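# Place black pot upright in middle upper cabinet

## Task

Put the black pot, standing upright, on the floor of the middle upper cabinet, set deep enough inside that the cabinet doors could close in front of it. Disturb nothing else. The pot must not topple or end up tilted, or the task fails.

## Robot and tools

ROBOT. A base that can drive in any direction carries a column about 1.7 m tall. A carriage rides up and down it (lift_m) and holds two identical arms, left and right, each with six joints and a two-finger gripper. Arm bases sit about 0.57 m + lift_m above the floor, and carriage parts hang about 0.15 m lower. A hand reaches 0.78 m from its shoulder but only about 0.38 m below its arm base. The hand is about 0.16 m long and 0.1 m wide (0.14 m open); the wrist camera sticks out 0.11 m from joint 6's axis on one side. Parked joints 1 to 6 are 0, 0.05, 0.05, 1.45, 0, 0; parked, the robot is roughly 0.85 m wide and 0.65 m long. Cameras: carriage_camera faces forward, tilted about 20 degrees down; left_wrist_camera and right_wrist_camera look out past the fingertips.

FRAMES. All positions are in metres. Base frame: origin on the floor below the base centre, x forward, y left, z up. left_hand and right_hand report, in this frame, the point between that hand's pads; quat_wxyz rotates base axes into hand axes (hand z along the fingers, y the opening direction; a hand pointing straight up with joints 1, 5, 6 at 0 reads (1, 0, 0, 0)). base_odometry is in the frame the base had at scene start, counts only wheel turns (slip counts as travel), heading in rad, left positive, -3.142 to 3.142. Hand readings tend to sit above the true hand, more so at long reach.

move. Arguments: base, joints, speeds, min_time_s, cameras, blocking. base is one object holding exactly one key, a relative offset from where the base last reported itself: translate_m (forward positive, -2 to 2 m), strafe_m (left positive, -2 to 2 m) or rotate_rad (counter-clockwise positive, -6.3 to 6.3 rad). joints is one object keyed by joint name, each value an absolute target: lift_m 0 to 1 m; for each arm (prefix left_ or right_): joint1_rad -2.617 to 3.054 (yaw about vertical, 0 forward, positive left), joint2_rad 0 to 3.141 (shoulder: 0 upper arm back and level, 1.57 vertical, 3.14 forward level), joint3_rad 0 to 3.141 (elbow, 0 folded, 3.14 straight), joint4_rad -1.57 to 1.57 (wrist pitch, positive lifts fingertips), joint5_rad -1.57 to 1.57 (wrist yaw, positive swings fingertips right), joint6_rad -2.094 to 2.094 (roll, positive clockwise viewed from forearm), gripper_m 0 to 0.093 (pad gap). Done tolerances: lift 0.004, joint1 0.02, joint2 0.105, joint3 0.06, joint4 0.04, joint5 0.025, joint6 0.02, gripper 0.004. speeds caps top speed for this action only: translate_m and strafe_m 0.02 to 0.5 m/s, rotate_rad 0.05 to 1.57 rad/s, lift_m 0.08 to 0.27 m/s (default 0.25; others default to the maximum). min_time_s (0.1 to 8 s) is the shortest duration for arm and gripper motions; too small a value makes arms lurch and overshoot, 2 or more gives straighter paths. Actions last at most 15 s; after 14 s a motion ends with time_out. cameras: list of names or ["all"]; [] for none; omitted means all only for an empty move. blocking true (default) returns once everything is at rest; false returns in about 0.5 s while motion continues. Unknown keys make a call invalid; out-of-range values are refused, and a refusal or an unplanned stop cancels the rest of that reply's robot calls. A joint not named keeps its previous target and may keep pushing.

wait(seconds 0 to 10, cameras) lets time pass; it returns early once moves settle. stop(cameras) brakes all running motions (not instantly; the base coasts). zoom_image(camera, region [x0, y0, x1, y1] pixels, at most 504 by 504) enlarges part of the newest image; images are 672x504. finished_scene(scene: current scene number) ends the scene irreversibly; the pot must stay placed without the robot.

RESULTS. move line: done, or the worst status. base_status / joint_status: done, moving, off_target (resting short, maybe still pushing), contact_stop, time_out, stopped, not_followed (an arm's targets withheld, usually because arms would come within millimetres), limit_stop_at_motor_heat. on_its_own lists uncommanded behaviour; held at is a target. motor_effort is percent of maximum, bracket is peak; readings carry fixed per-motor error. A falling lift effort during descent means a hand or its load is resting on something. Joint torques are in joint order and wrap at ±28 N m for joints 1 to 3. Gripper holding a hard part reads up to 0.005 m narrower (sometimes 0.002 wider); closed on nothing 0.000 to 0.003. To release, command a gap well above the reading. MOTOR HOT warns at 75 °C; at 100 °C that arm goes limp for 30 to 60 s or more. Stretched or loaded arms heat even while idle; park to cool.

CAUTIONS. Arms have no contact stop and keep pressing; the base stops on wheel strain but ignores the arms. Never let the arms collide or squeeze each other. Avoid tipping: keep carriage low and arms tucked when driving, no fast swings with loads, no driving away while gripping something fixed. With joint2 under 0.8, turning joint1 outward 0.5 or more can hit the column. If pinned, back off about 0.2 m the way you came. Do not drop the pot, release it moving, slam or strike anything, or let objects fall; a loose object may occasionally get nudged.

Each tool is called after "Emit:" in YAML: its name, and indented under it one key for each argument.

## Session

Emit:
move:

Emit:
zoom_image:
  camera: "carriage_camera"
  region: [150, 50, 520, 330]

Scene clock: 0.00 s.
Joint torques (N m): no reading
base_odometry: x=+0.000 y=+0.000 heading=+0.000
base_status: not commanded
joint_positions: lift_m=+0.300 left_joint1_rad=-0.007 left_joint2_rad=+0.045 left_joint3_rad=+0.027 left_joint4_rad=+1.460 left_joint5_rad=-0.018 left_joint6_rad=+0.017 left_gripper_m=+0.09396 right_joint1_rad=-0.002 right_joint2_rad=+0.059 right_joint3_rad=+0.042 right_joint4_rad=+1.500 right_joint5_rad=+0.048 right_joint6_rad=-0.029 right_gripper_m=+0.09396
joint_status: not commanded
motor_effort: lift_m=+23 drive_wheels=-2
left_hand: x=+0.2566 y=+0.3063 z=+1.3012 quat_wxyz=(+0.998, -0.008, +0.064, +0.006) (m; base frame)
right_hand: x=+0.2468 y=-0.3119 z=+1.3058 quat_wxyz=(+0.999, +0.023, +0.044, -0.017) (m; base frame)
pictures: carriage_camera, left_wrist_camera, right_wrist_camera

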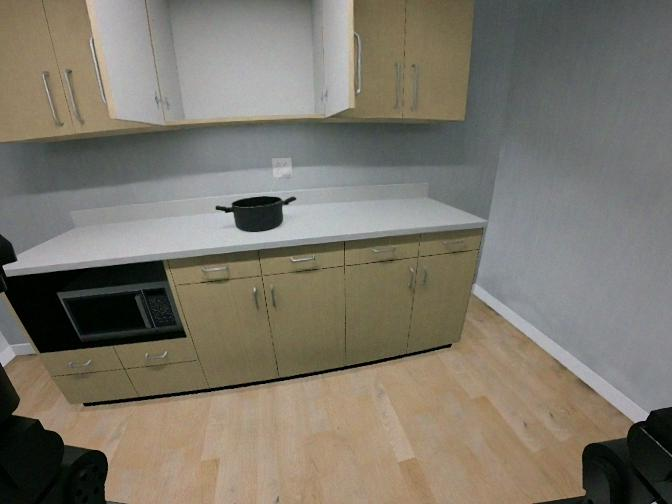

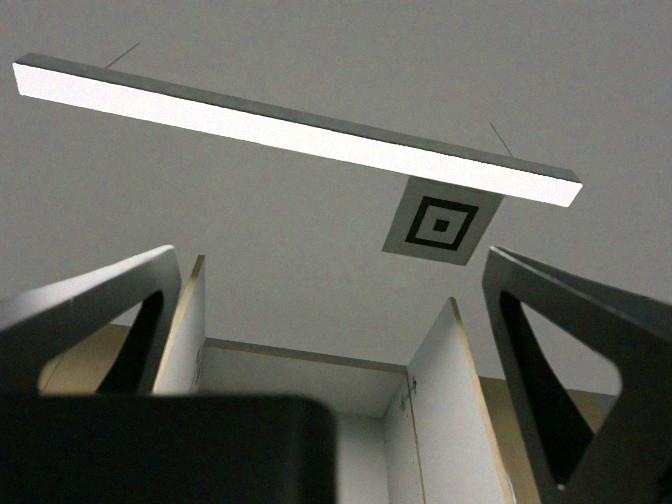

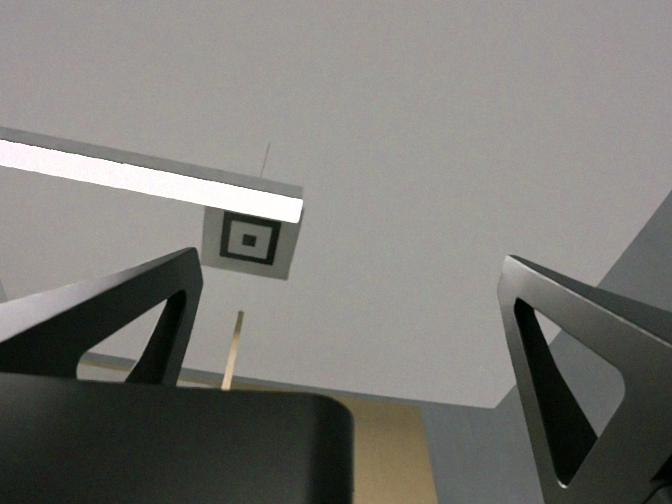

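Scaled by 1.362 from the camera's 672x504 image, which has a finer 960x720 frame.

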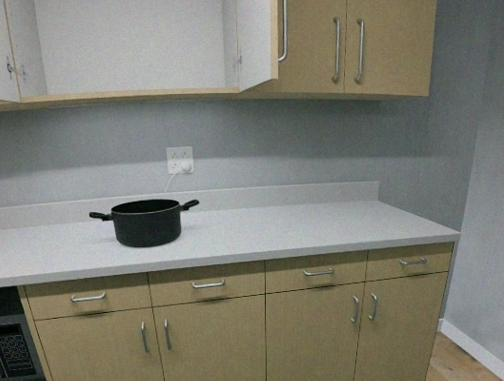

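Emit:
move:
  base: {"translate_m": 0.3}
  joints: {"lift_m": 0.25}

Emit:
move:
  base: {"rotate_rad": 0.33}
  joints: {"left_joint1_rad": -0.284, "left_joint2_rad": 2.178, "left_joint3_rad": 1.53, "left_joint4_rad": 0.648, "left_joint5_rad": -0.284, "left_joint6_rad": -1.57, "right_joint1_rad": 0.284, "right_joint2_rad": 2.178, "right_joint3_rad": 1.53, "right_joint4_rad": 0.648, "right_joint5_rad": 0.284, "right_joint6_rad": 1.57}
  min_time_s: 2.5
  cameras: ["all"]

Emit:
zoom_image:
  camera: "carriage_camera"
  region: [200, 130, 470, 300]

Scene clock: 8.27 s.
Joint torques (N m): left_arm=[-0.1 4.55 5.6 -0.16 0.04 0.03] | right_arm=[-0.17 4.67 5.16 -0.34 -0.05 -0.01]
move: done
base_odometry: x=+0.300 y=+0.000 heading=-0.001
base_status: done
joint_positions: lift_m=+0.250 left_joint1_rad=-0.007 left_joint2_rad=+0.045 left_joint3_rad=+0.027 left_joint4_rad=+1.460 left_joint5_rad=-0.018 left_joint6_rad=+0.017 left_gripper_m=+0.09396 right_joint1_rad=-0.002 right_joint2_rad=+0.059 right_joint3_rad=+0.042 right_joint4_rad=+1.499 right_joint5_rad=+0.048 right_joint6_rad=-0.029 right_gripper_m=+0.09396
joint_status: all done
motor_effort: lift_m=+21(22) drive_wheels=-6(11)
left_hand: x=+0.2567 y=+0.3063 z=+1.2514 quat_wxyz=(+0.998, -0.008, +0.064, +0.006) (m; base frame)
right_hand: x=+0.2469 y=-0.3119 z=+1.2561 quat_wxyz=(+0.999, +0.023, +0.044, -0.017) (m; base frame)
pictures: none

Scene clock: 11.17 s.
Joint torques (N m): left_arm=[-0.57 -14.48 9.44 2.28 -0.11 -0.04] | right_arm=[0.18 -13.29 8.79 2.04 0.16 0.07]
move: done
base_odometry: x=+0.300 y=+0.000 heading=+0.329
base_status: done
joint_positions: lift_m=+0.250 left_joint1_rad=-0.280 left_joint2_rad=+2.173 left_joint3_rad=+1.501 left_joint4_rad=+0.652 left_joint5_rad=-0.271 left_joint6_rad=-1.557 left_gripper_m=+0.09398 right_joint1_rad=+0.280 right_joint2_rad=+2.179 right_joint3_rad=+1.495 right_joint4_rad=+0.644 right_joint5_rad=+0.269 right_joint6_rad=+1.555 right_gripper_m=+0.09397
joint_status: all done
motor_effort: lift_m=+21(21) drive_wheels=+4(8)
left_hand: x=+0.8509 y=+0.1715 z=+1.0450 quat_wxyz=(+0.498, -0.498, +0.512, -0.492) (m; base frame)
right_hand: x=+0.8507 y=-0.1707 z=+1.0368 quat_wxyz=(+0.494, +0.500, +0.519, +0.487) (m; base frame)
pictures: carriage_camera, left_wrist_camera, right_wrist_camera

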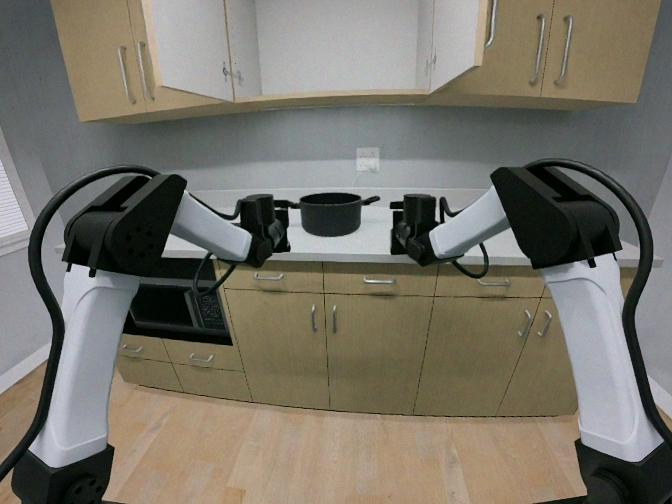

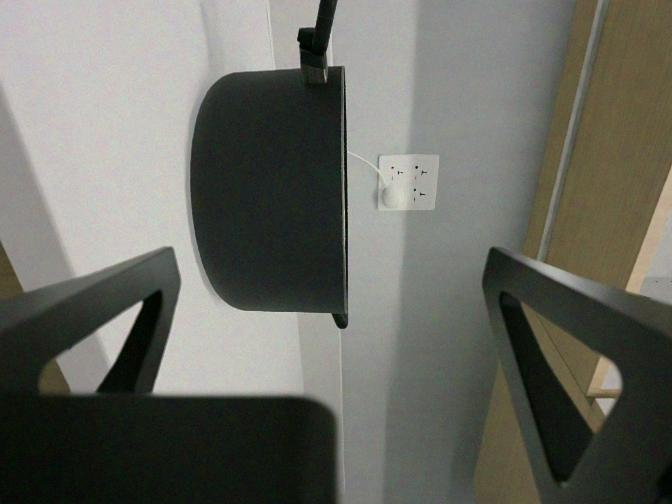

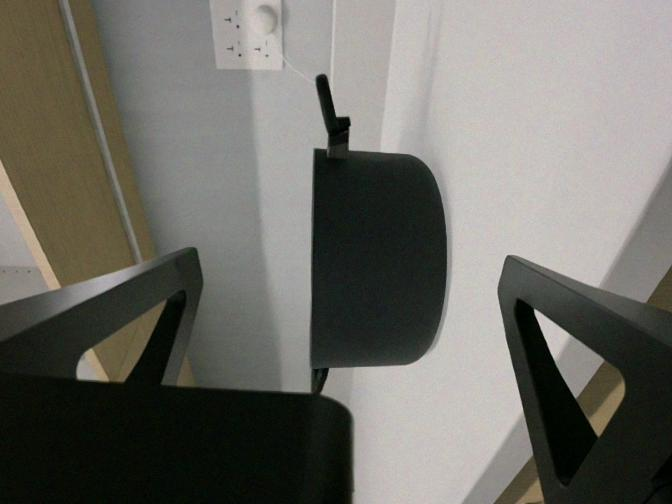

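Scaled by 1.867 from the camera's 672x504 image, which has a finer 960x720 frame.

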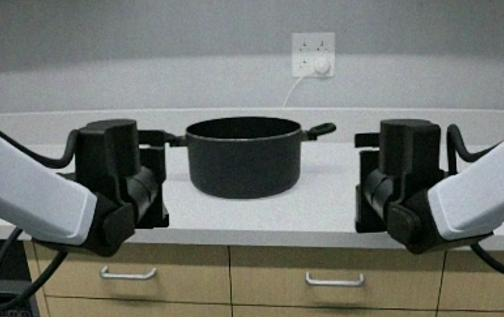

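Emit:
move:
  base: {"strafe_m": 0.04}
  joints: {"left_joint1_rad": -0.309, "left_joint2_rad": 2.094, "left_joint3_rad": 1.395, "left_joint4_rad": 0.702, "left_joint5_rad": -0.309, "right_joint1_rad": 0.277, "right_joint2_rad": 2.266, "right_joint3_rad": 1.685, "right_joint4_rad": 0.588, "right_joint5_rad": 0.277}

Emit:
move:
  base: {"translate_m": 0.22}
  speeds: {"translate_m": 0.25}
  cameras: ["all"]

Scene clock: 16.33 s.
Joint torques (N m): left_arm=[-0.44 -19.33 6.34 2.59 -0.1 -0.03] | right_arm=[-0.55 -13.78 9.02 2.01 0.07 0.08]
move: done
base_odometry: x=+0.287 y=+0.037 heading=+0.330
base_status: done
joint_positions: lift_m=+0.250 left_joint1_rad=-0.305 left_joint2_rad=+2.142 left_joint3_rad=+1.397 left_joint4_rad=+0.678 left_joint5_rad=-0.298 left_joint6_rad=-1.559 left_gripper_m=+0.09398 right_joint1_rad=+0.281 right_joint2_rad=+2.264 right_joint3_rad=+1.649 right_joint4_rad=+0.586 right_joint5_rad=+0.271 right_joint6_rad=+1.556 right_gripper_m=+0.09397
joint_status: all done
motor_effort: lift_m=+21(21) drive_wheels=-7(12)
left_hand: x=+0.8325 y=+0.1648 z=+1.0219 quat_wxyz=(+0.490, -0.506, +0.526, -0.477) (m; base frame)
right_hand: x=+0.8746 y=-0.1638 z=+1.0415 quat_wxyz=(+0.496, +0.499, +0.515, +0.490) (m; base frame)
pictures: none

Scene clock: 18.60 s.
Joint torques (N m): left_arm=[-0.42 -19.26 6.35 2.56 -0.09 -0.02] | right_arm=[-0.24 -14.09 9.02 2.1 0.07 0.06]
move: done
base_odometry: x=+0.495 y=+0.109 heading=+0.331
base_status: done
joint_positions: lift_m=+0.250 left_joint1_rad=-0.305 left_joint2_rad=+2.141 left_joint3_rad=+1.397 left_joint4_rad=+0.681 left_joint5_rad=-0.299 left_joint6_rad=-1.559 left_gripper_m=+0.09398 right_joint1_rad=+0.279 right_joint2_rad=+2.267 right_joint3_rad=+1.649 right_joint4_rad=+0.580 right_joint5_rad=+0.271 right_joint6_rad=+1.556 right_gripper_m=+0.09397
joint_status: not commanded
motor_effort: lift_m=+21(21) drive_wheels=-6(11)
left_hand: x=+0.8325 y=+0.1649 z=+1.0233 quat_wxyz=(+0.491, -0.505, +0.524, -0.479) (m; base frame)
right_hand: x=+0.8750 y=-0.1650 z=+1.0387 quat_wxyz=(+0.495, +0.501, +0.517, +0.487) (m; base frame)
pictures: carriage_camera, left_wrist_camera, right_wrist_camera

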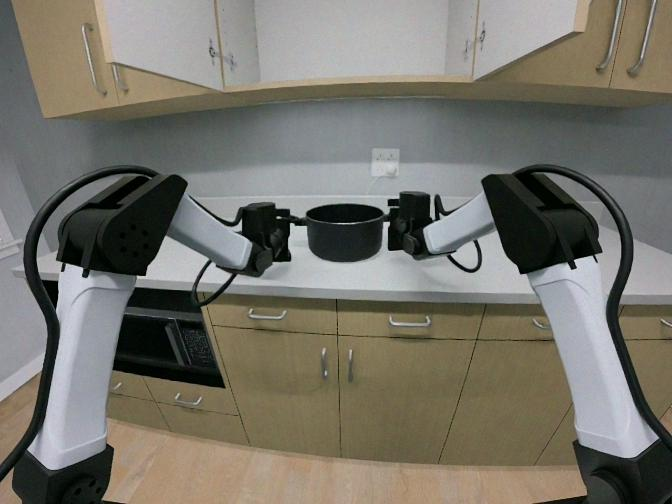

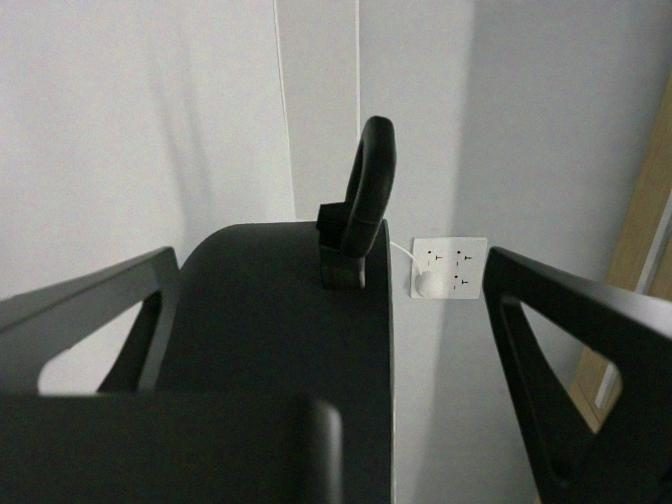

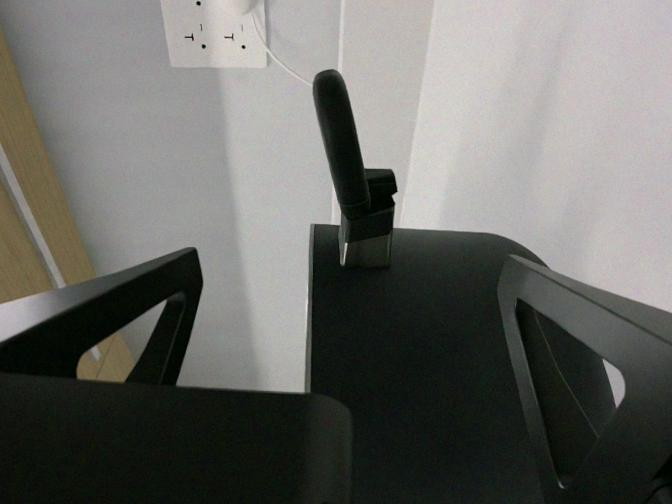

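Emit:
move:
  base: {"translate_m": 0.1}
  joints: {"left_joint1_rad": -0.345, "left_joint2_rad": 2.085, "left_joint3_rad": 1.4, "left_joint4_rad": 0.755, "left_joint5_rad": -0.345}
  speeds: {"translate_m": 0.15}
  cameras: ["left_wrist_camera", "right_wrist_camera"]

Scene clock: 22.87 s.
Joint torques (N m): left_arm=[0.1 -19.28 6.79 2.56 -0.07 -0.01] | right_arm=[0.25 -14.16 9.07 2.11 0 0.06]
move: done
base_odometry: x=+0.590 y=+0.142 heading=+0.331
base_status: done
joint_positions: lift_m=+0.250 left_joint1_rad=-0.347 left_joint2_rad=+2.133 left_joint3_rad=+1.397 left_joint4_rad=+0.731 left_joint5_rad=-0.334 left_joint6_rad=-1.559 left_gripper_m=+0.09398 right_joint1_rad=+0.272 right_joint2_rad=+2.267 right_joint3_rad=+1.649 right_joint4_rad=+0.578 right_joint5_rad=+0.280 right_joint6_rad=+1.557 right_gripper_m=+0.09397
joint_status: all done
motor_effort: lift_m=+21(21) drive_wheels=-5(9)
left_hand: x=+0.8261 y=+0.1458 z=+1.0401 quat_wxyz=(+0.499, -0.494, +0.508, -0.499) (m; base frame)
right_hand: x=+0.8759 y=-0.1709 z=+1.0382 quat_wxyz=(+0.499, +0.505, +0.514, +0.482) (m; base frame)
pictures: left_wrist_camera, right_wrist_camera

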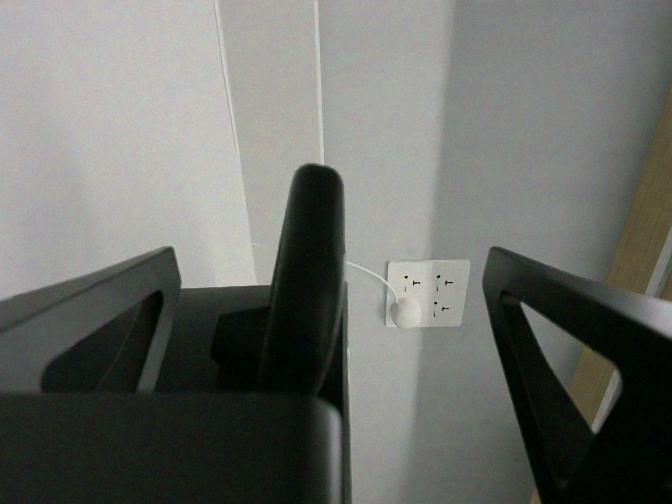

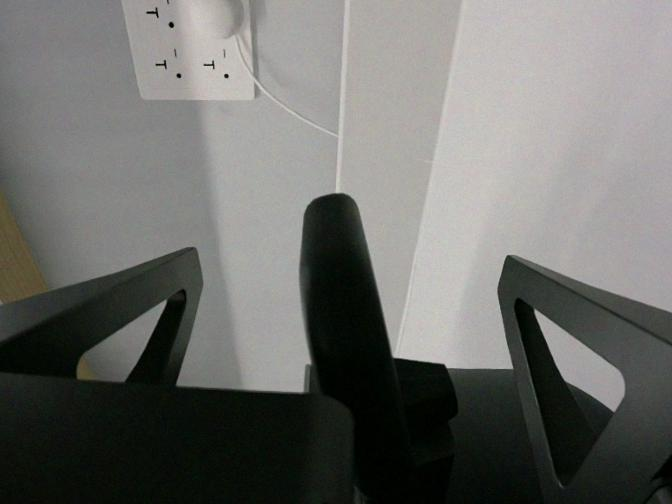

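Emit:
move:
  joints: {"left_joint4_rad": 0.735, "left_gripper_m": 0.005, "right_gripper_m": 0.005}
  min_time_s: 1.5
  cameras: ["left_wrist_camera", "right_wrist_camera"]

Scene clock: 25.40 s.
Joint torques (N m): left_arm=[0.01 -19.25 7.35 2.95 -0.09 -0.25] | right_arm=[0.39 -14.89 9.02 2.19 -0.04 0.21]
move: off_target
base_odometry: x=+0.590 y=+0.142 heading=+0.331
base_status: not commanded
joint_positions: lift_m=+0.250 left_joint1_rad=-0.346 left_joint2_rad=+2.133 left_joint3_rad=+1.392 left_joint4_rad=+0.676 left_joint5_rad=-0.335 left_joint6_rad=-1.537 left_gripper_m=+0.02572 right_joint1_rad=+0.271 right_joint2_rad=+2.273 right_joint3_rad=+1.649 right_joint4_rad=+0.571 right_joint5_rad=+0.281 right_joint6_rad=+1.543 right_gripper_m=+0.02676
joint_status: left_joint4_rad off_target (ended at +0.676, target +0.735); left_gripper_m off_target (ended at +0.02575, target +0.00500); right_gripper_m off_target (ended at +0.02678, target +0.00500)
motor_effort: lift_m=+21(21) drive_wheels=-5(6)
left_hand: x=+0.8252 y=+0.1471 z=+1.0243 quat_wxyz=(+0.495, -0.498, +0.532, -0.473) (m; base frame)
right_hand: x=+0.8767 y=-0.1718 z=+1.0321 quat_wxyz=(+0.500, +0.504, +0.521, +0.474) (m; base frame)
pictures: left_wrist_camera, right_wrist_camera

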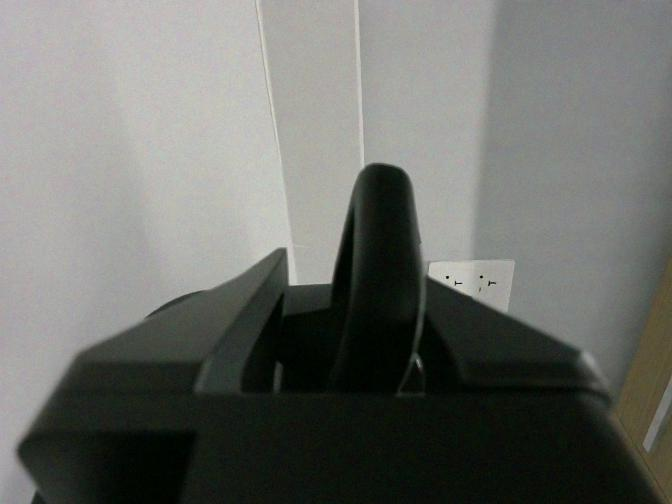

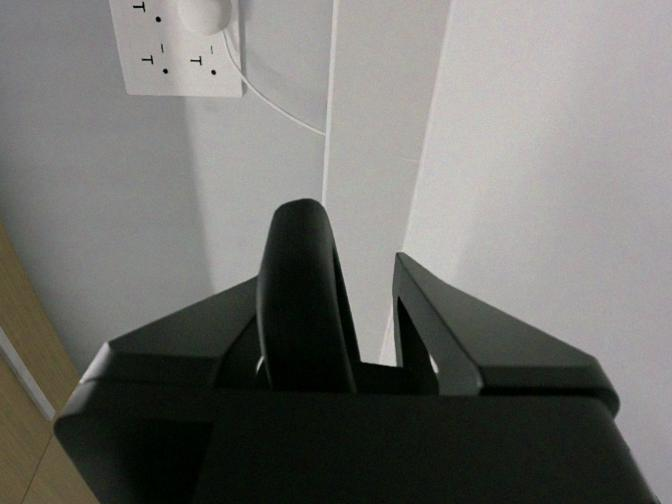

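Emit:
move:
  joints: {"lift_m": 0.34, "left_joint2_rad": 2.045, "left_joint4_rad": 0.885, "right_joint2_rad": 2.226, "right_joint4_rad": 0.775}
  speeds: {"lift_m": 0.12}
  min_time_s: 1
  cameras: ["all"]

Scene clock: 28.07 s.
Joint torques (N m): left_arm=[-0.23 -23.3 9.28 4.65 -0.04 -0.47] | right_arm=[0.35 -21.63 8.96 3.82 0.25 0.67]
move: off_target
base_odometry: x=+0.590 y=+0.142 heading=+0.331
base_status: not commanded
joint_positions: lift_m=+0.340 left_joint1_rad=-0.344 left_joint2_rad=+2.133 left_joint3_rad=+1.370 left_joint4_rad=+0.677 left_joint5_rad=-0.340 left_joint6_rad=-1.518 left_gripper_m=+0.02441 right_joint1_rad=+0.271 right_joint2_rad=+2.298 right_joint3_rad=+1.649 right_joint4_rad=+0.613 right_joint5_rad=+0.256 right_joint6_rad=+1.500 right_gripper_m=+0.02457
joint_status: left_joint4_rad off_target (ended at +0.677, target +0.885); right_joint4_rad off_target (ended at +0.613, target +0.775); the others done
motor_effort: lift_m=+25(28) drive_wheels=+0(6)
left_hand: x=+0.8227 y=+0.1504 z=+1.1042 quat_wxyz=(+0.498, -0.498, +0.541, -0.460) (m; base frame)
right_hand: x=+0.8792 y=-0.1669 z=+1.1158 quat_wxyz=(+0.507, +0.484, +0.532, +0.475) (m; base frame)
pictures: carriage_camera, left_wrist_camera, right_wrist_camera

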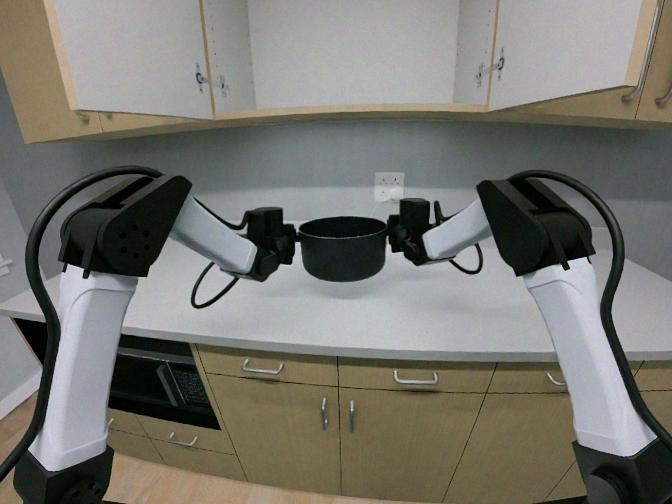

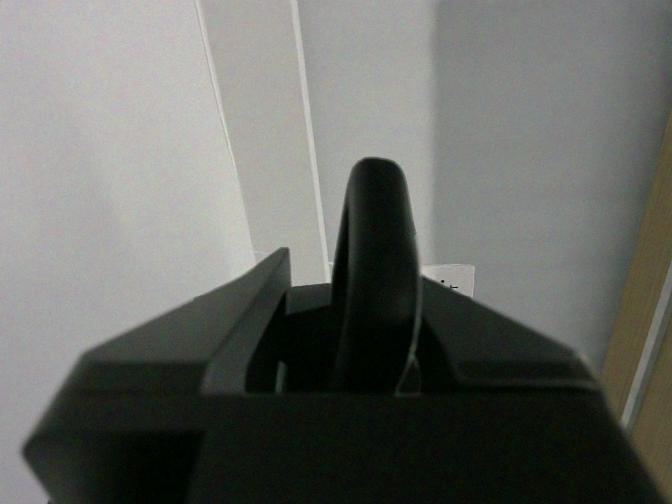

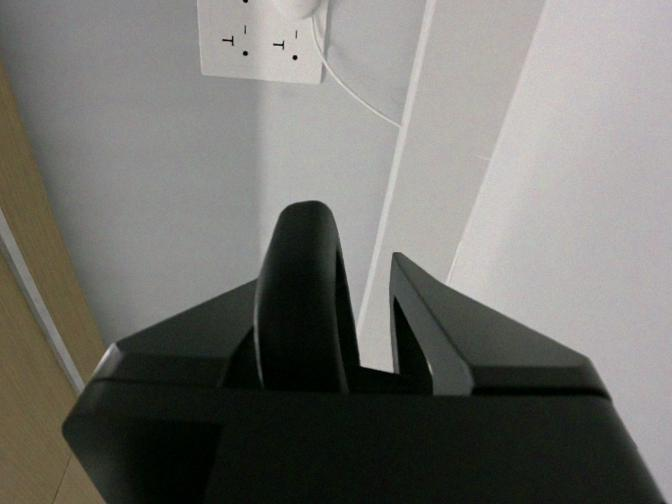

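Emit:
move:
  base: {"translate_m": -0.32}
  speeds: {"translate_m": 0.3}

Emit:
move:
  base: {"strafe_m": -0.03}
  joints: {"lift_m": 0.84}
  cameras: ["all"]

Scene clock: 31.90 s.
Joint torques (N m): left_arm=[-0.36 -23.27 9.32 4.62 -0.06 -0.49] | right_arm=[0.39 -21.67 8.87 3.78 0.26 0.77]
move: done
base_odometry: x=+0.287 y=+0.038 heading=+0.331
base_status: done
joint_positions: lift_m=+0.340 left_joint1_rad=-0.342 left_joint2_rad=+2.133 left_joint3_rad=+1.370 left_joint4_rad=+0.678 left_joint5_rad=-0.340 left_joint6_rad=-1.517 left_gripper_m=+0.02441 right_joint1_rad=+0.271 right_joint2_rad=+2.298 right_joint3_rad=+1.649 right_joint4_rad=+0.617 right_joint5_rad=+0.255 right_joint6_rad=+1.494 right_gripper_m=+0.02437
joint_status: not commanded
motor_effort: lift_m=+25(25) drive_wheels=-4(13)
left_hand: x=+0.8229 y=+0.1516 z=+1.1041 quat_wxyz=(+0.498, -0.498, +0.541, -0.459) (m; base frame)
right_hand: x=+0.8793 y=-0.1667 z=+1.1167 quat_wxyz=(+0.509, +0.482, +0.533, +0.475) (m; base frame)
pictures: none

Scene clock: 34.60 s.
Joint torques (N m): left_arm=[-0.62 -23.17 9.92 4.55 -0.06 -0.59] | right_arm=[0.38 -21.78 9.1 3.69 0.26 0.86]
move: done
base_odometry: x=+0.297 y=+0.010 heading=+0.331
base_status: done
joint_positions: lift_m=+0.840 left_joint1_rad=-0.339 left_joint2_rad=+2.132 left_joint3_rad=+1.363 left_joint4_rad=+0.685 left_joint5_rad=-0.339 left_joint6_rad=-1.508 left_gripper_m=+0.02403 right_joint1_rad=+0.271 right_joint2_rad=+2.298 right_joint3_rad=+1.647 right_joint4_rad=+0.625 right_joint5_rad=+0.255 right_joint6_rad=+1.482 right_gripper_m=+0.02401
joint_status: all done
motor_effort: lift_m=+25(30) drive_wheels=-3(8)
left_hand: x=+0.8224 y=+0.1530 z=+1.6037 quat_wxyz=(+0.501, -0.495, +0.542, -0.457) (m; base frame)
right_hand: x=+0.8791 y=-0.1669 z=+1.6176 quat_wxyz=(+0.513, +0.477, +0.534, +0.474) (m; base frame)
pictures: carriage_camera, left_wrist_camera, right_wrist_camera

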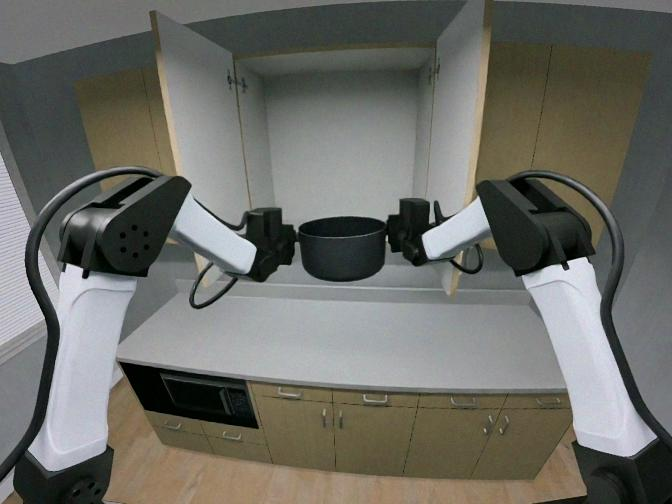

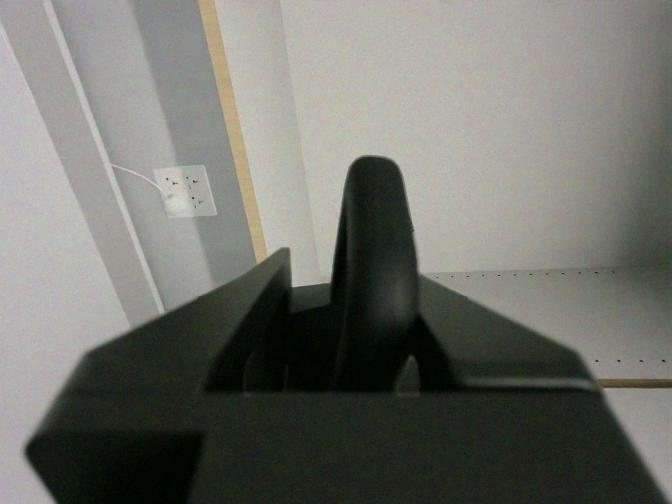

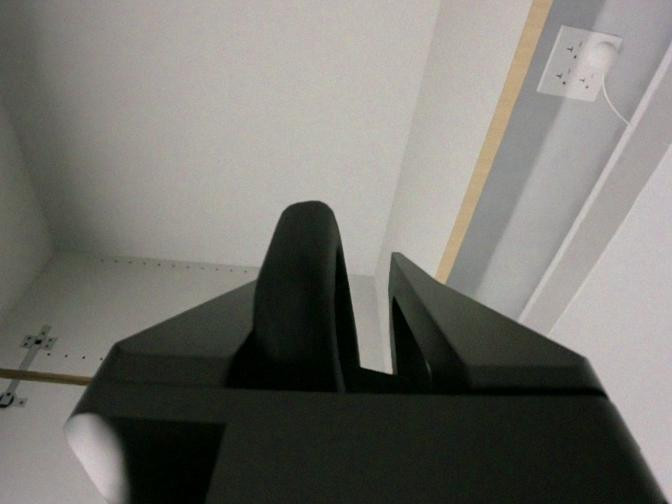

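Emit:
move:
  base: {"rotate_rad": -0.075}

Emit:
move:
  base: {"strafe_m": 0.09}
  cameras: ["all"]

Scene clock: 37.33 s.
Joint torques (N m): left_arm=[-0.36 -23.13 9.94 4.59 -0.04 -0.62] | right_arm=[0.35 -21.53 9.16 3.68 0.27 0.94]
move: done
base_odometry: x=+0.297 y=+0.009 heading=+0.256
base_status: done
joint_positions: lift_m=+0.840 left_joint1_rad=-0.341 left_joint2_rad=+2.132 left_joint3_rad=+1.363 left_joint4_rad=+0.681 left_joint5_rad=-0.340 left_joint6_rad=-1.506 left_gripper_m=+0.02381 right_joint1_rad=+0.272 right_joint2_rad=+2.298 right_joint3_rad=+1.647 right_joint4_rad=+0.625 right_joint5_rad=+0.255 right_joint6_rad=+1.479 right_gripper_m=+0.02387
joint_status: not commanded
motor_effort: lift_m=+25(25) drive_wheels=-6(11)
left_hand: x=+0.8220 y=+0.1522 z=+1.6029 quat_wxyz=(+0.501, -0.495, +0.544, -0.456) (m; base frame)
right_hand: x=+0.8790 y=-0.1662 z=+1.6176 quat_wxyz=(+0.513, +0.476, +0.534, +0.473) (m; base frame)
pictures: none

Scene clock: 38.83 s.
Joint torques (N m): left_arm=[-0.69 -23.16 9.78 4.6 -0.03 -0.6] | right_arm=[0.39 -21.57 9.13 3.65 0.22 0.94]
move: done
base_odometry: x=+0.274 y=+0.096 heading=+0.256
base_status: done
joint_positions: lift_m=+0.840 left_joint1_rad=-0.339 left_joint2_rad=+2.132 left_joint3_rad=+1.363 left_joint4_rad=+0.681 left_joint5_rad=-0.339 left_joint6_rad=-1.505 left_gripper_m=+0.02377 right_joint1_rad=+0.270 right_joint2_rad=+2.298 right_joint3_rad=+1.647 right_joint4_rad=+0.625 right_joint5_rad=+0.258 right_joint6_rad=+1.479 right_gripper_m=+0.02383
joint_status: not commanded
motor_effort: lift_m=+25(25) drive_wheels=+3(13)
left_hand: x=+0.8224 y=+0.1534 z=+1.6027 quat_wxyz=(+0.501, -0.495, +0.544, -0.455) (m; base frame)
right_hand: x=+0.8792 y=-0.1677 z=+1.6176 quat_wxyz=(+0.515, +0.477, +0.534, +0.472) (m; base frame)
pictures: carriage_camera, left_wrist_camera, right_wrist_camera

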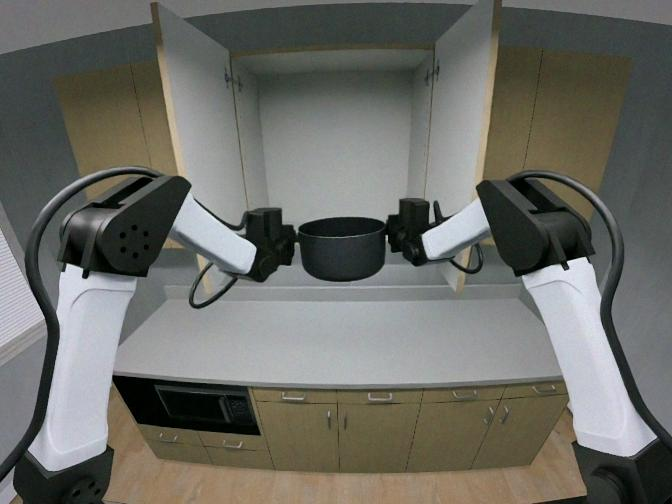

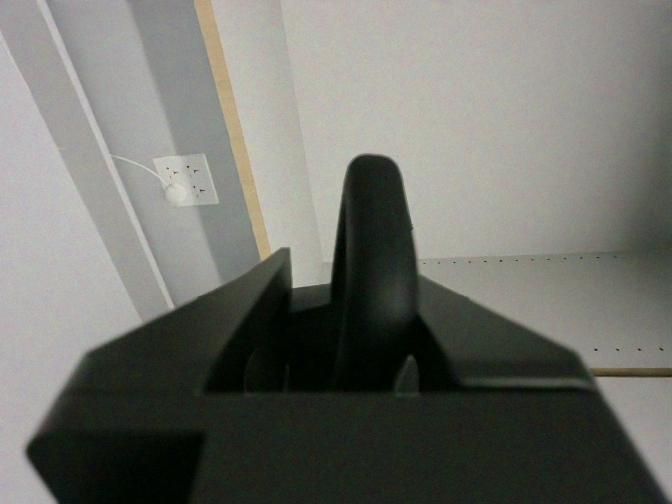

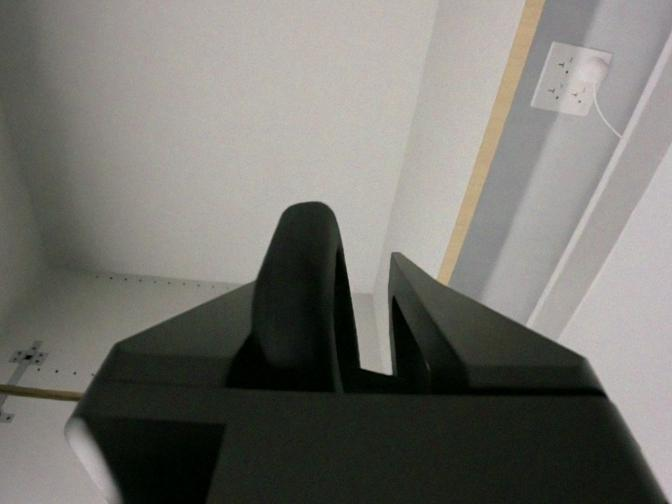

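Emit:
move:
  base: {"strafe_m": 0.025}

Emit:
move:
  base: {"translate_m": 0.4}
  speeds: {"translate_m": 0.3}
  cameras: ["all"]

Scene clock: 43.70 s.
Joint torques (N m): left_arm=[-0.75 -23.13 9.89 4.59 -0.06 -0.63] | right_arm=[0.38 -21.56 9.11 3.66 0.18 0.94]
move: done
base_odometry: x=+0.268 y=+0.121 heading=+0.255
base_status: done
joint_positions: lift_m=+0.840 left_joint1_rad=-0.338 left_joint2_rad=+2.132 left_joint3_rad=+1.363 left_joint4_rad=+0.680 left_joint5_rad=-0.340 left_joint6_rad=-1.504 left_gripper_m=+0.02372 right_joint1_rad=+0.272 right_joint2_rad=+2.298 right_joint3_rad=+1.647 right_joint4_rad=+0.624 right_joint5_rad=+0.261 right_joint6_rad=+1.478 right_gripper_m=+0.02379
joint_status: not commanded
motor_effort: lift_m=+25(25) drive_wheels=-7(12)
left_hand: x=+0.8226 y=+0.1544 z=+1.6026 quat_wxyz=(+0.502, -0.496, +0.544, -0.454) (m; base frame)
right_hand: x=+0.8790 y=-0.1673 z=+1.6175 quat_wxyz=(+0.515, +0.478, +0.534, +0.471) (m; base frame)
pictures: none

Scene clock: 46.63 s.
Joint torques (N m): left_arm=[-0.81 -23.12 9.92 4.63 -0.06 -0.64] | right_arm=[0.32 -21.48 9.2 3.69 0.19 0.92]
move: done
base_odometry: x=+0.655 y=+0.222 heading=+0.255
base_status: done
joint_positions: lift_m=+0.840 left_joint1_rad=-0.338 left_joint2_rad=+2.132 left_joint3_rad=+1.363 left_joint4_rad=+0.678 left_joint5_rad=-0.339 left_joint6_rad=-1.504 left_gripper_m=+0.02370 right_joint1_rad=+0.272 right_joint2_rad=+2.298 right_joint3_rad=+1.647 right_joint4_rad=+0.622 right_joint5_rad=+0.262 right_joint6_rad=+1.477 right_gripper_m=+0.02378
joint_status: not commanded
motor_effort: lift_m=+25(25) drive_wheels=-6(12)
left_hand: x=+0.8225 y=+0.1543 z=+1.6021 quat_wxyz=(+0.502, -0.496, +0.545, -0.454) (m; base frame)
right_hand: x=+0.8790 y=-0.1674 z=+1.6170 quat_wxyz=(+0.515, +0.478, +0.534, +0.470) (m; base frame)
pictures: carriage_camera, left_wrist_camera, right_wrist_camera

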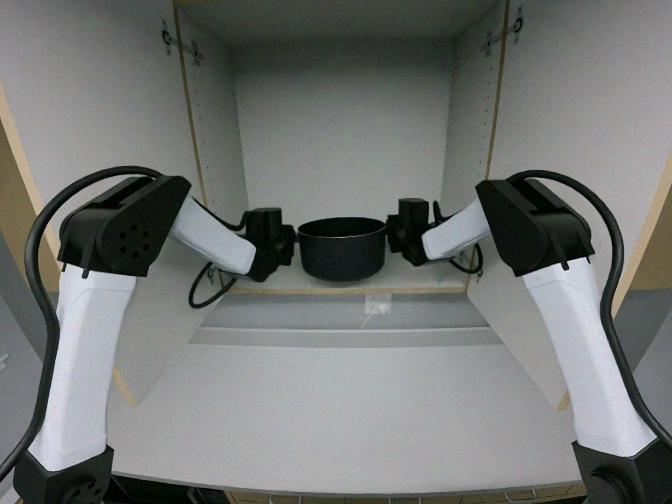

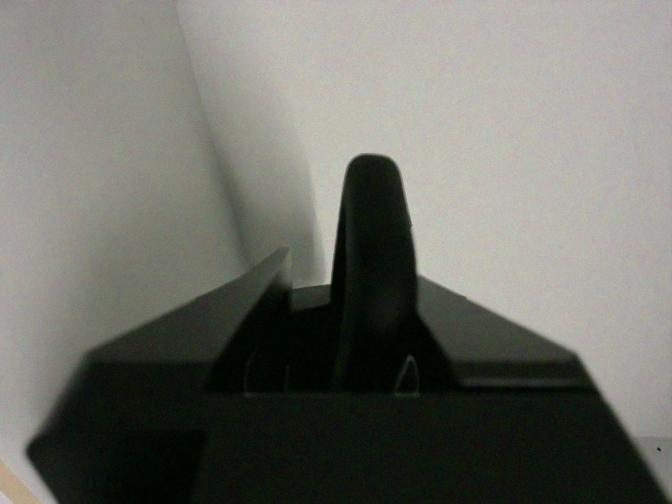

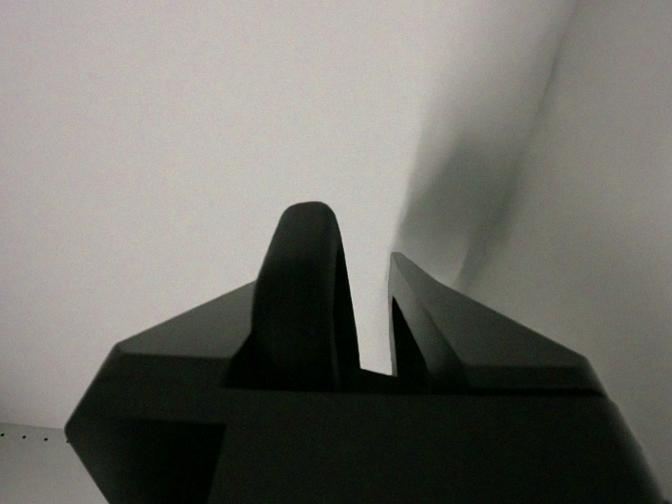

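Emit:
move:
  joints: {"lift_m": 0.75, "left_joint2_rad": 1.909, "left_joint3_rad": 1.606, "left_joint4_rad": 0.554, "right_joint2_rad": 2.135, "right_joint3_rad": 1.931, "right_joint4_rad": 0.431}
  speeds: {"lift_m": 0.08}
  min_time_s: 1.2

Emit:
move:
  joints: {"lift_m": 0.63, "left_joint2_rad": 1.905, "left_joint3_rad": 1.993, "left_joint4_rad": 0.163, "right_joint2_rad": 2.206, "right_joint3_rad": 2.446, "right_joint4_rad": -0.013}
  speeds: {"lift_m": 0.1}
  min_time_s: 1.2
  cameras: ["all"]

Scene clock: 53.43 s.
Joint torques (N m): left_arm=[-0.94 -25.2 14.11 4.56 0 -0.6] | right_arm=[0.38 -23.91 12.53 3.48 0.38 0.83]
move: off_target
MOTOR HOT: joint 2 (shoulder) of the left arm reports 78 °C; the controller stops that arm at 100 °C. To cool a motor, set the load down, stop pushing, or move to a pose that needs little force.
base_odometry: x=+0.655 y=+0.222 heading=+0.255
base_status: not commanded
joint_positions: lift_m=+0.750 left_joint1_rad=-0.336 left_joint2_rad=+2.021 left_joint3_rad=+1.530 left_joint4_rad=+0.353 left_joint5_rad=-0.345 left_joint6_rad=-1.505 left_gripper_m=+0.02338 right_joint1_rad=+0.272 right_joint2_rad=+2.231 right_joint3_rad=+1.853 right_joint4_rad=+0.297 right_joint5_rad=+0.246 right_joint6_rad=+1.485 right_gripper_m=+0.02369
joint_status: left_joint2_rad off_target (ended at +2.020, target +1.909); left_joint3_rad off_target (ended at +1.530, target +1.606); left_joint4_rad off_target (ended at +0.353, target +0.554); right_joint3_rad off_target (ended at +1.853, target +1.931); right_joint4_rad off_target (ended at +0.297, target +0.431); the others done
motor_effort: lift_m=+22(23) drive_wheels=-5(7)
left_hand: x=+0.8223 y=+0.1561 z=+1.5805 quat_wxyz=(+0.495, -0.504, +0.557, -0.437) (m; base frame)
right_hand: x=+0.8830 y=-0.1636 z=+1.5919 quat_wxyz=(+0.499, +0.484, +0.552, +0.460) (m; base frame)
pictures: none

Scene clock: 55.13 s.
Joint torques (N m): left_arm=[-0.73 -23.43 13.89 4.53 -0.06 -0.58] | right_arm=[0.46 -19.73 12.7 3.67 0.23 1.04]
move: off_target
MOTOR HOT: still on. Joint 2 (shoulder) of the left arm reports 79 °C.
base_odometry: x=+0.655 y=+0.222 heading=+0.255
base_status: not commanded
joint_positions: lift_m=+0.630 left_joint1_rad=-0.339 left_joint2_rad=+2.000 left_joint3_rad=+1.920 left_joint4_rad=-0.036 left_joint5_rad=-0.339 left_joint6_rad=-1.508 left_gripper_m=+0.02319 right_joint1_rad=+0.271 right_joint2_rad=+2.262 right_joint3_rad=+2.362 right_joint4_rad=-0.165 right_joint5_rad=+0.258 right_joint6_rad=+1.467 right_gripper_m=+0.02369
joint_status: left_joint3_rad off_target (ended at +1.920, target +1.993); left_joint4_rad off_target (ended at -0.036, target +0.163); right_joint3_rad off_target (ended at +2.363, target +2.446); right_joint4_rad off_target (ended at -0.165, target -0.013); the others done
motor_effort: lift_m=+23(23) drive_wheels=-6(7)
left_hand: x=+0.8224 y=+0.1533 z=+1.5702 quat_wxyz=(+0.496, -0.500, +0.552, -0.447) (m; base frame)
right_hand: x=+0.8780 y=-0.1673 z=+1.5896 quat_wxyz=(+0.509, +0.480, +0.548, +0.457) (m; base frame)
pictures: carriage_camera, left_wrist_camera, right_wrist_camera

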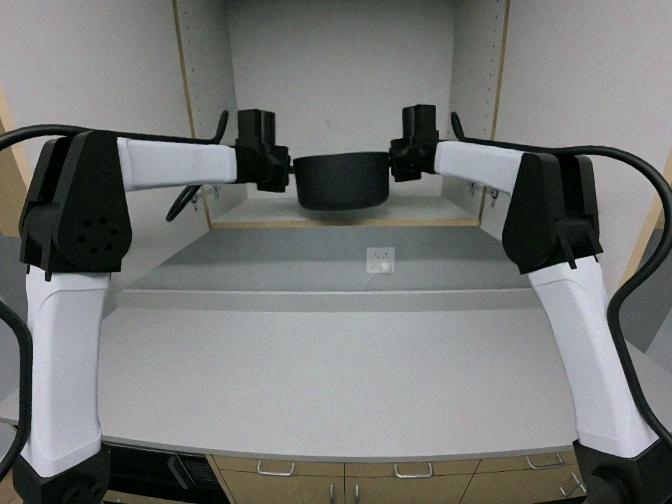

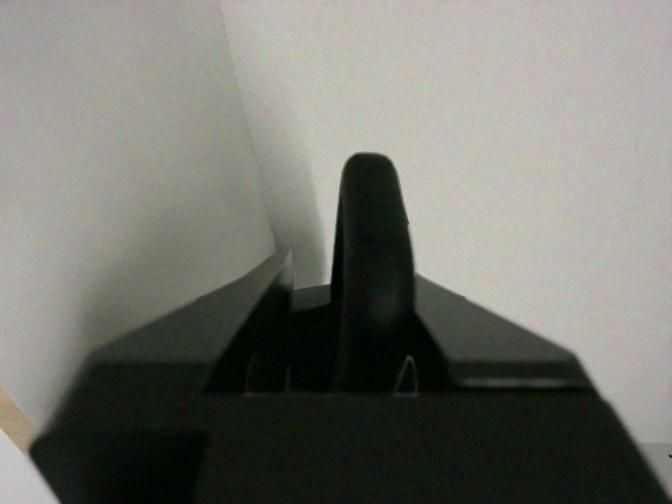

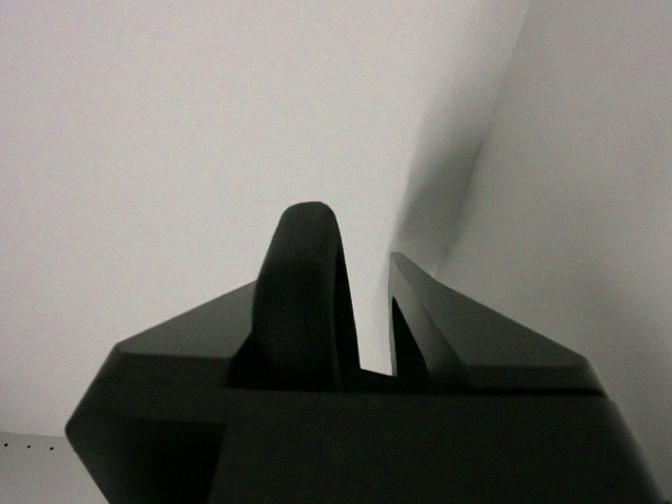

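Emit:
move:
  base: {"translate_m": 0.195}
  speeds: {"translate_m": 0.2}
  cameras: ["all"]

Scene clock: 59.33 s.
Joint torques (N m): left_arm=[0.55 -17.4 13.76 5.73 0.18 -0.57] | right_arm=[0.2 -15.71 11.45 4.9 0.22 0.99]
move: done
MOTOR HOT: still on. Joint 2 (shoulder) of the left arm reports 80 °C.
base_odometry: x=+0.843 y=+0.271 heading=+0.256
base_status: done
joint_positions: lift_m=+0.630 left_joint1_rad=-0.351 left_joint2_rad=+1.947 left_joint3_rad=+1.920 left_joint4_rad=-0.143 left_joint5_rad=-0.365 left_joint6_rad=-1.510 left_gripper_m=+0.02248 right_joint1_rad=+0.273 right_joint2_rad=+2.225 right_joint3_rad=+2.378 right_joint4_rad=-0.279 right_joint5_rad=+0.260 right_joint6_rad=+1.472 right_gripper_m=+0.02369
joint_status: not commanded
motor_effort: lift_m=+23(23) drive_wheels=+5(11)
left_hand: x=+0.8044 y=+0.1565 z=+1.5764 quat_wxyz=(+0.490, -0.510, +0.565, -0.425) (m; base frame)
right_hand: x=+0.8646 y=-0.1702 z=+1.5927 quat_wxyz=(+0.496, +0.491, +0.566, +0.439) (m; base frame)
pictures: carriage_camera, left_wrist_camera, right_wrist_camera

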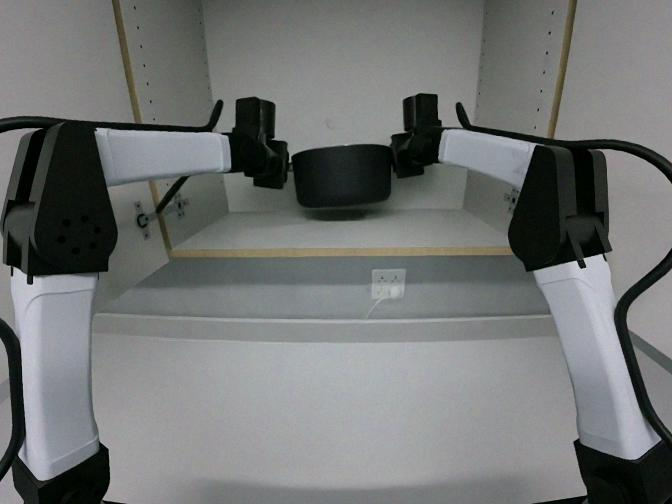

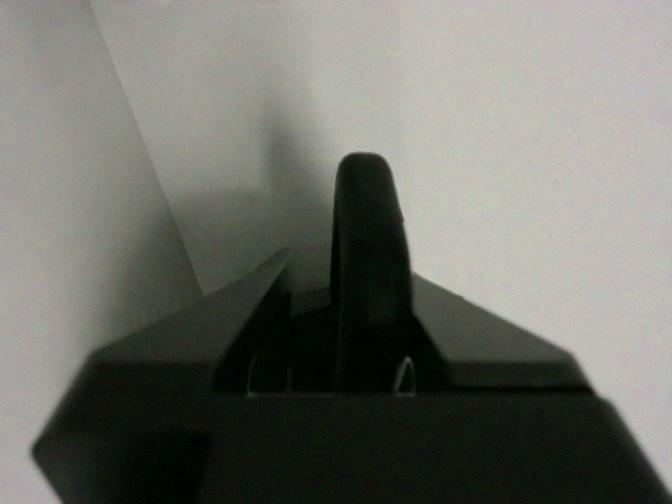

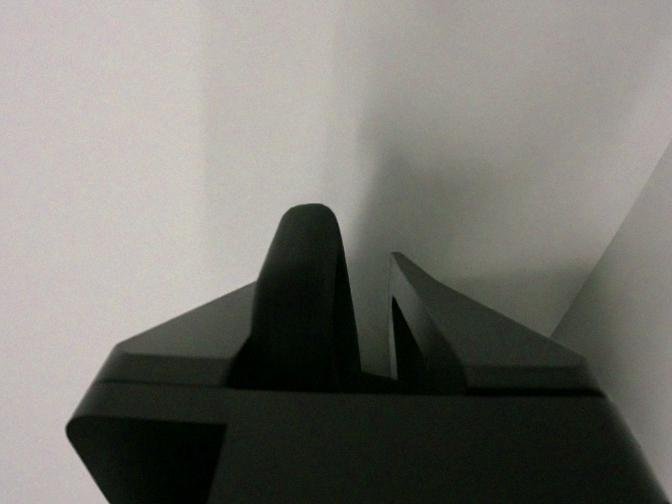

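Emit:
move:
  base: {"translate_m": -0.028}
  speeds: {"translate_m": 0.1}

Emit:
move:
  joints: {"lift_m": 0.59}
  speeds: {"lift_m": 0.08}
  cameras: ["carriage_camera"]

Scene clock: 62.20 s.
Joint torques (N m): left_arm=[-0.4 -18.61 13.72 4.88 0.19 -0.88] | right_arm=[-0.23 -18.19 11.51 3.81 0.28 1.03]
move: done
MOTOR HOT: still on. Joint 2 (shoulder) of the left arm reports 80 °C.
base_odometry: x=+0.816 y=+0.264 heading=+0.256
base_status: done
joint_positions: lift_m=+0.630 left_joint1_rad=-0.342 left_joint2_rad=+1.957 left_joint3_rad=+1.920 left_joint4_rad=-0.068 left_joint5_rad=-0.365 left_joint6_rad=-1.481 left_gripper_m=+0.02248 right_joint1_rad=+0.278 right_joint2_rad=+2.249 right_joint3_rad=+2.378 right_joint4_rad=-0.178 right_joint5_rad=+0.254 right_joint6_rad=+1.472 right_gripper_m=+0.02349
joint_status: not commanded
on_its_own: left_joint4_rad moved +0.075 toward your old target +0.163; right_joint4_rad moved +0.101 toward your old target -0.013
motor_effort: lift_m=+23(23) drive_wheels=-1(11)
left_hand: x=+0.8104 y=+0.1601 z=+1.5882 quat_wxyz=(+0.510, -0.496, +0.550, -0.437) (m; base frame)
right_hand: x=+0.8724 y=-0.1636 z=+1.6017 quat_wxyz=(+0.509, +0.476, +0.546, +0.466) (m; base frame)
pictures: none

Scene clock: 63.07 s.
Joint torques (N m): left_arm=[-0.4 -19.08 13.74 4.82 0.19 -0.9] | right_arm=[-0.16 -18.84 11.41 3.77 0.31 1.03]
move: done
MOTOR HOT: still on. Joint 2 (shoulder) of the left arm reports 80 °C.
base_odometry: x=+0.816 y=+0.264 heading=+0.256
base_status: not commanded
joint_positions: lift_m=+0.590 left_joint1_rad=-0.342 left_joint2_rad=+1.962 left_joint3_rad=+1.921 left_joint4_rad=-0.062 left_joint5_rad=-0.364 left_joint6_rad=-1.477 left_gripper_m=+0.02248 right_joint1_rad=+0.278 right_joint2_rad=+2.253 right_joint3_rad=+2.379 right_joint4_rad=-0.174 right_joint5_rad=+0.252 right_joint6_rad=+1.470 right_gripper_m=+0.02346
joint_status: all done
motor_effort: lift_m=+23(23) drive_wheels=-1(4)
left_hand: x=+0.8118 y=+0.1598 z=+1.5474 quat_wxyz=(+0.511, -0.495, +0.550, -0.437) (m; base frame)
right_hand: x=+0.8734 y=-0.1629 z=+1.5610 quat_wxyz=(+0.509, +0.475, +0.546, +0.466) (m; base frame)
pictures: carriage_camera

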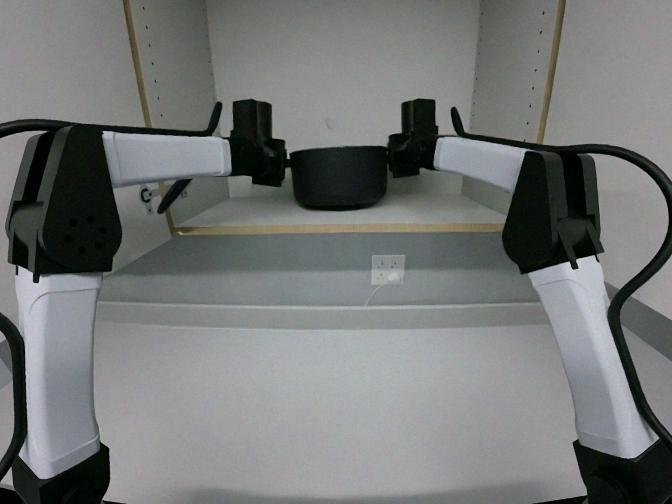

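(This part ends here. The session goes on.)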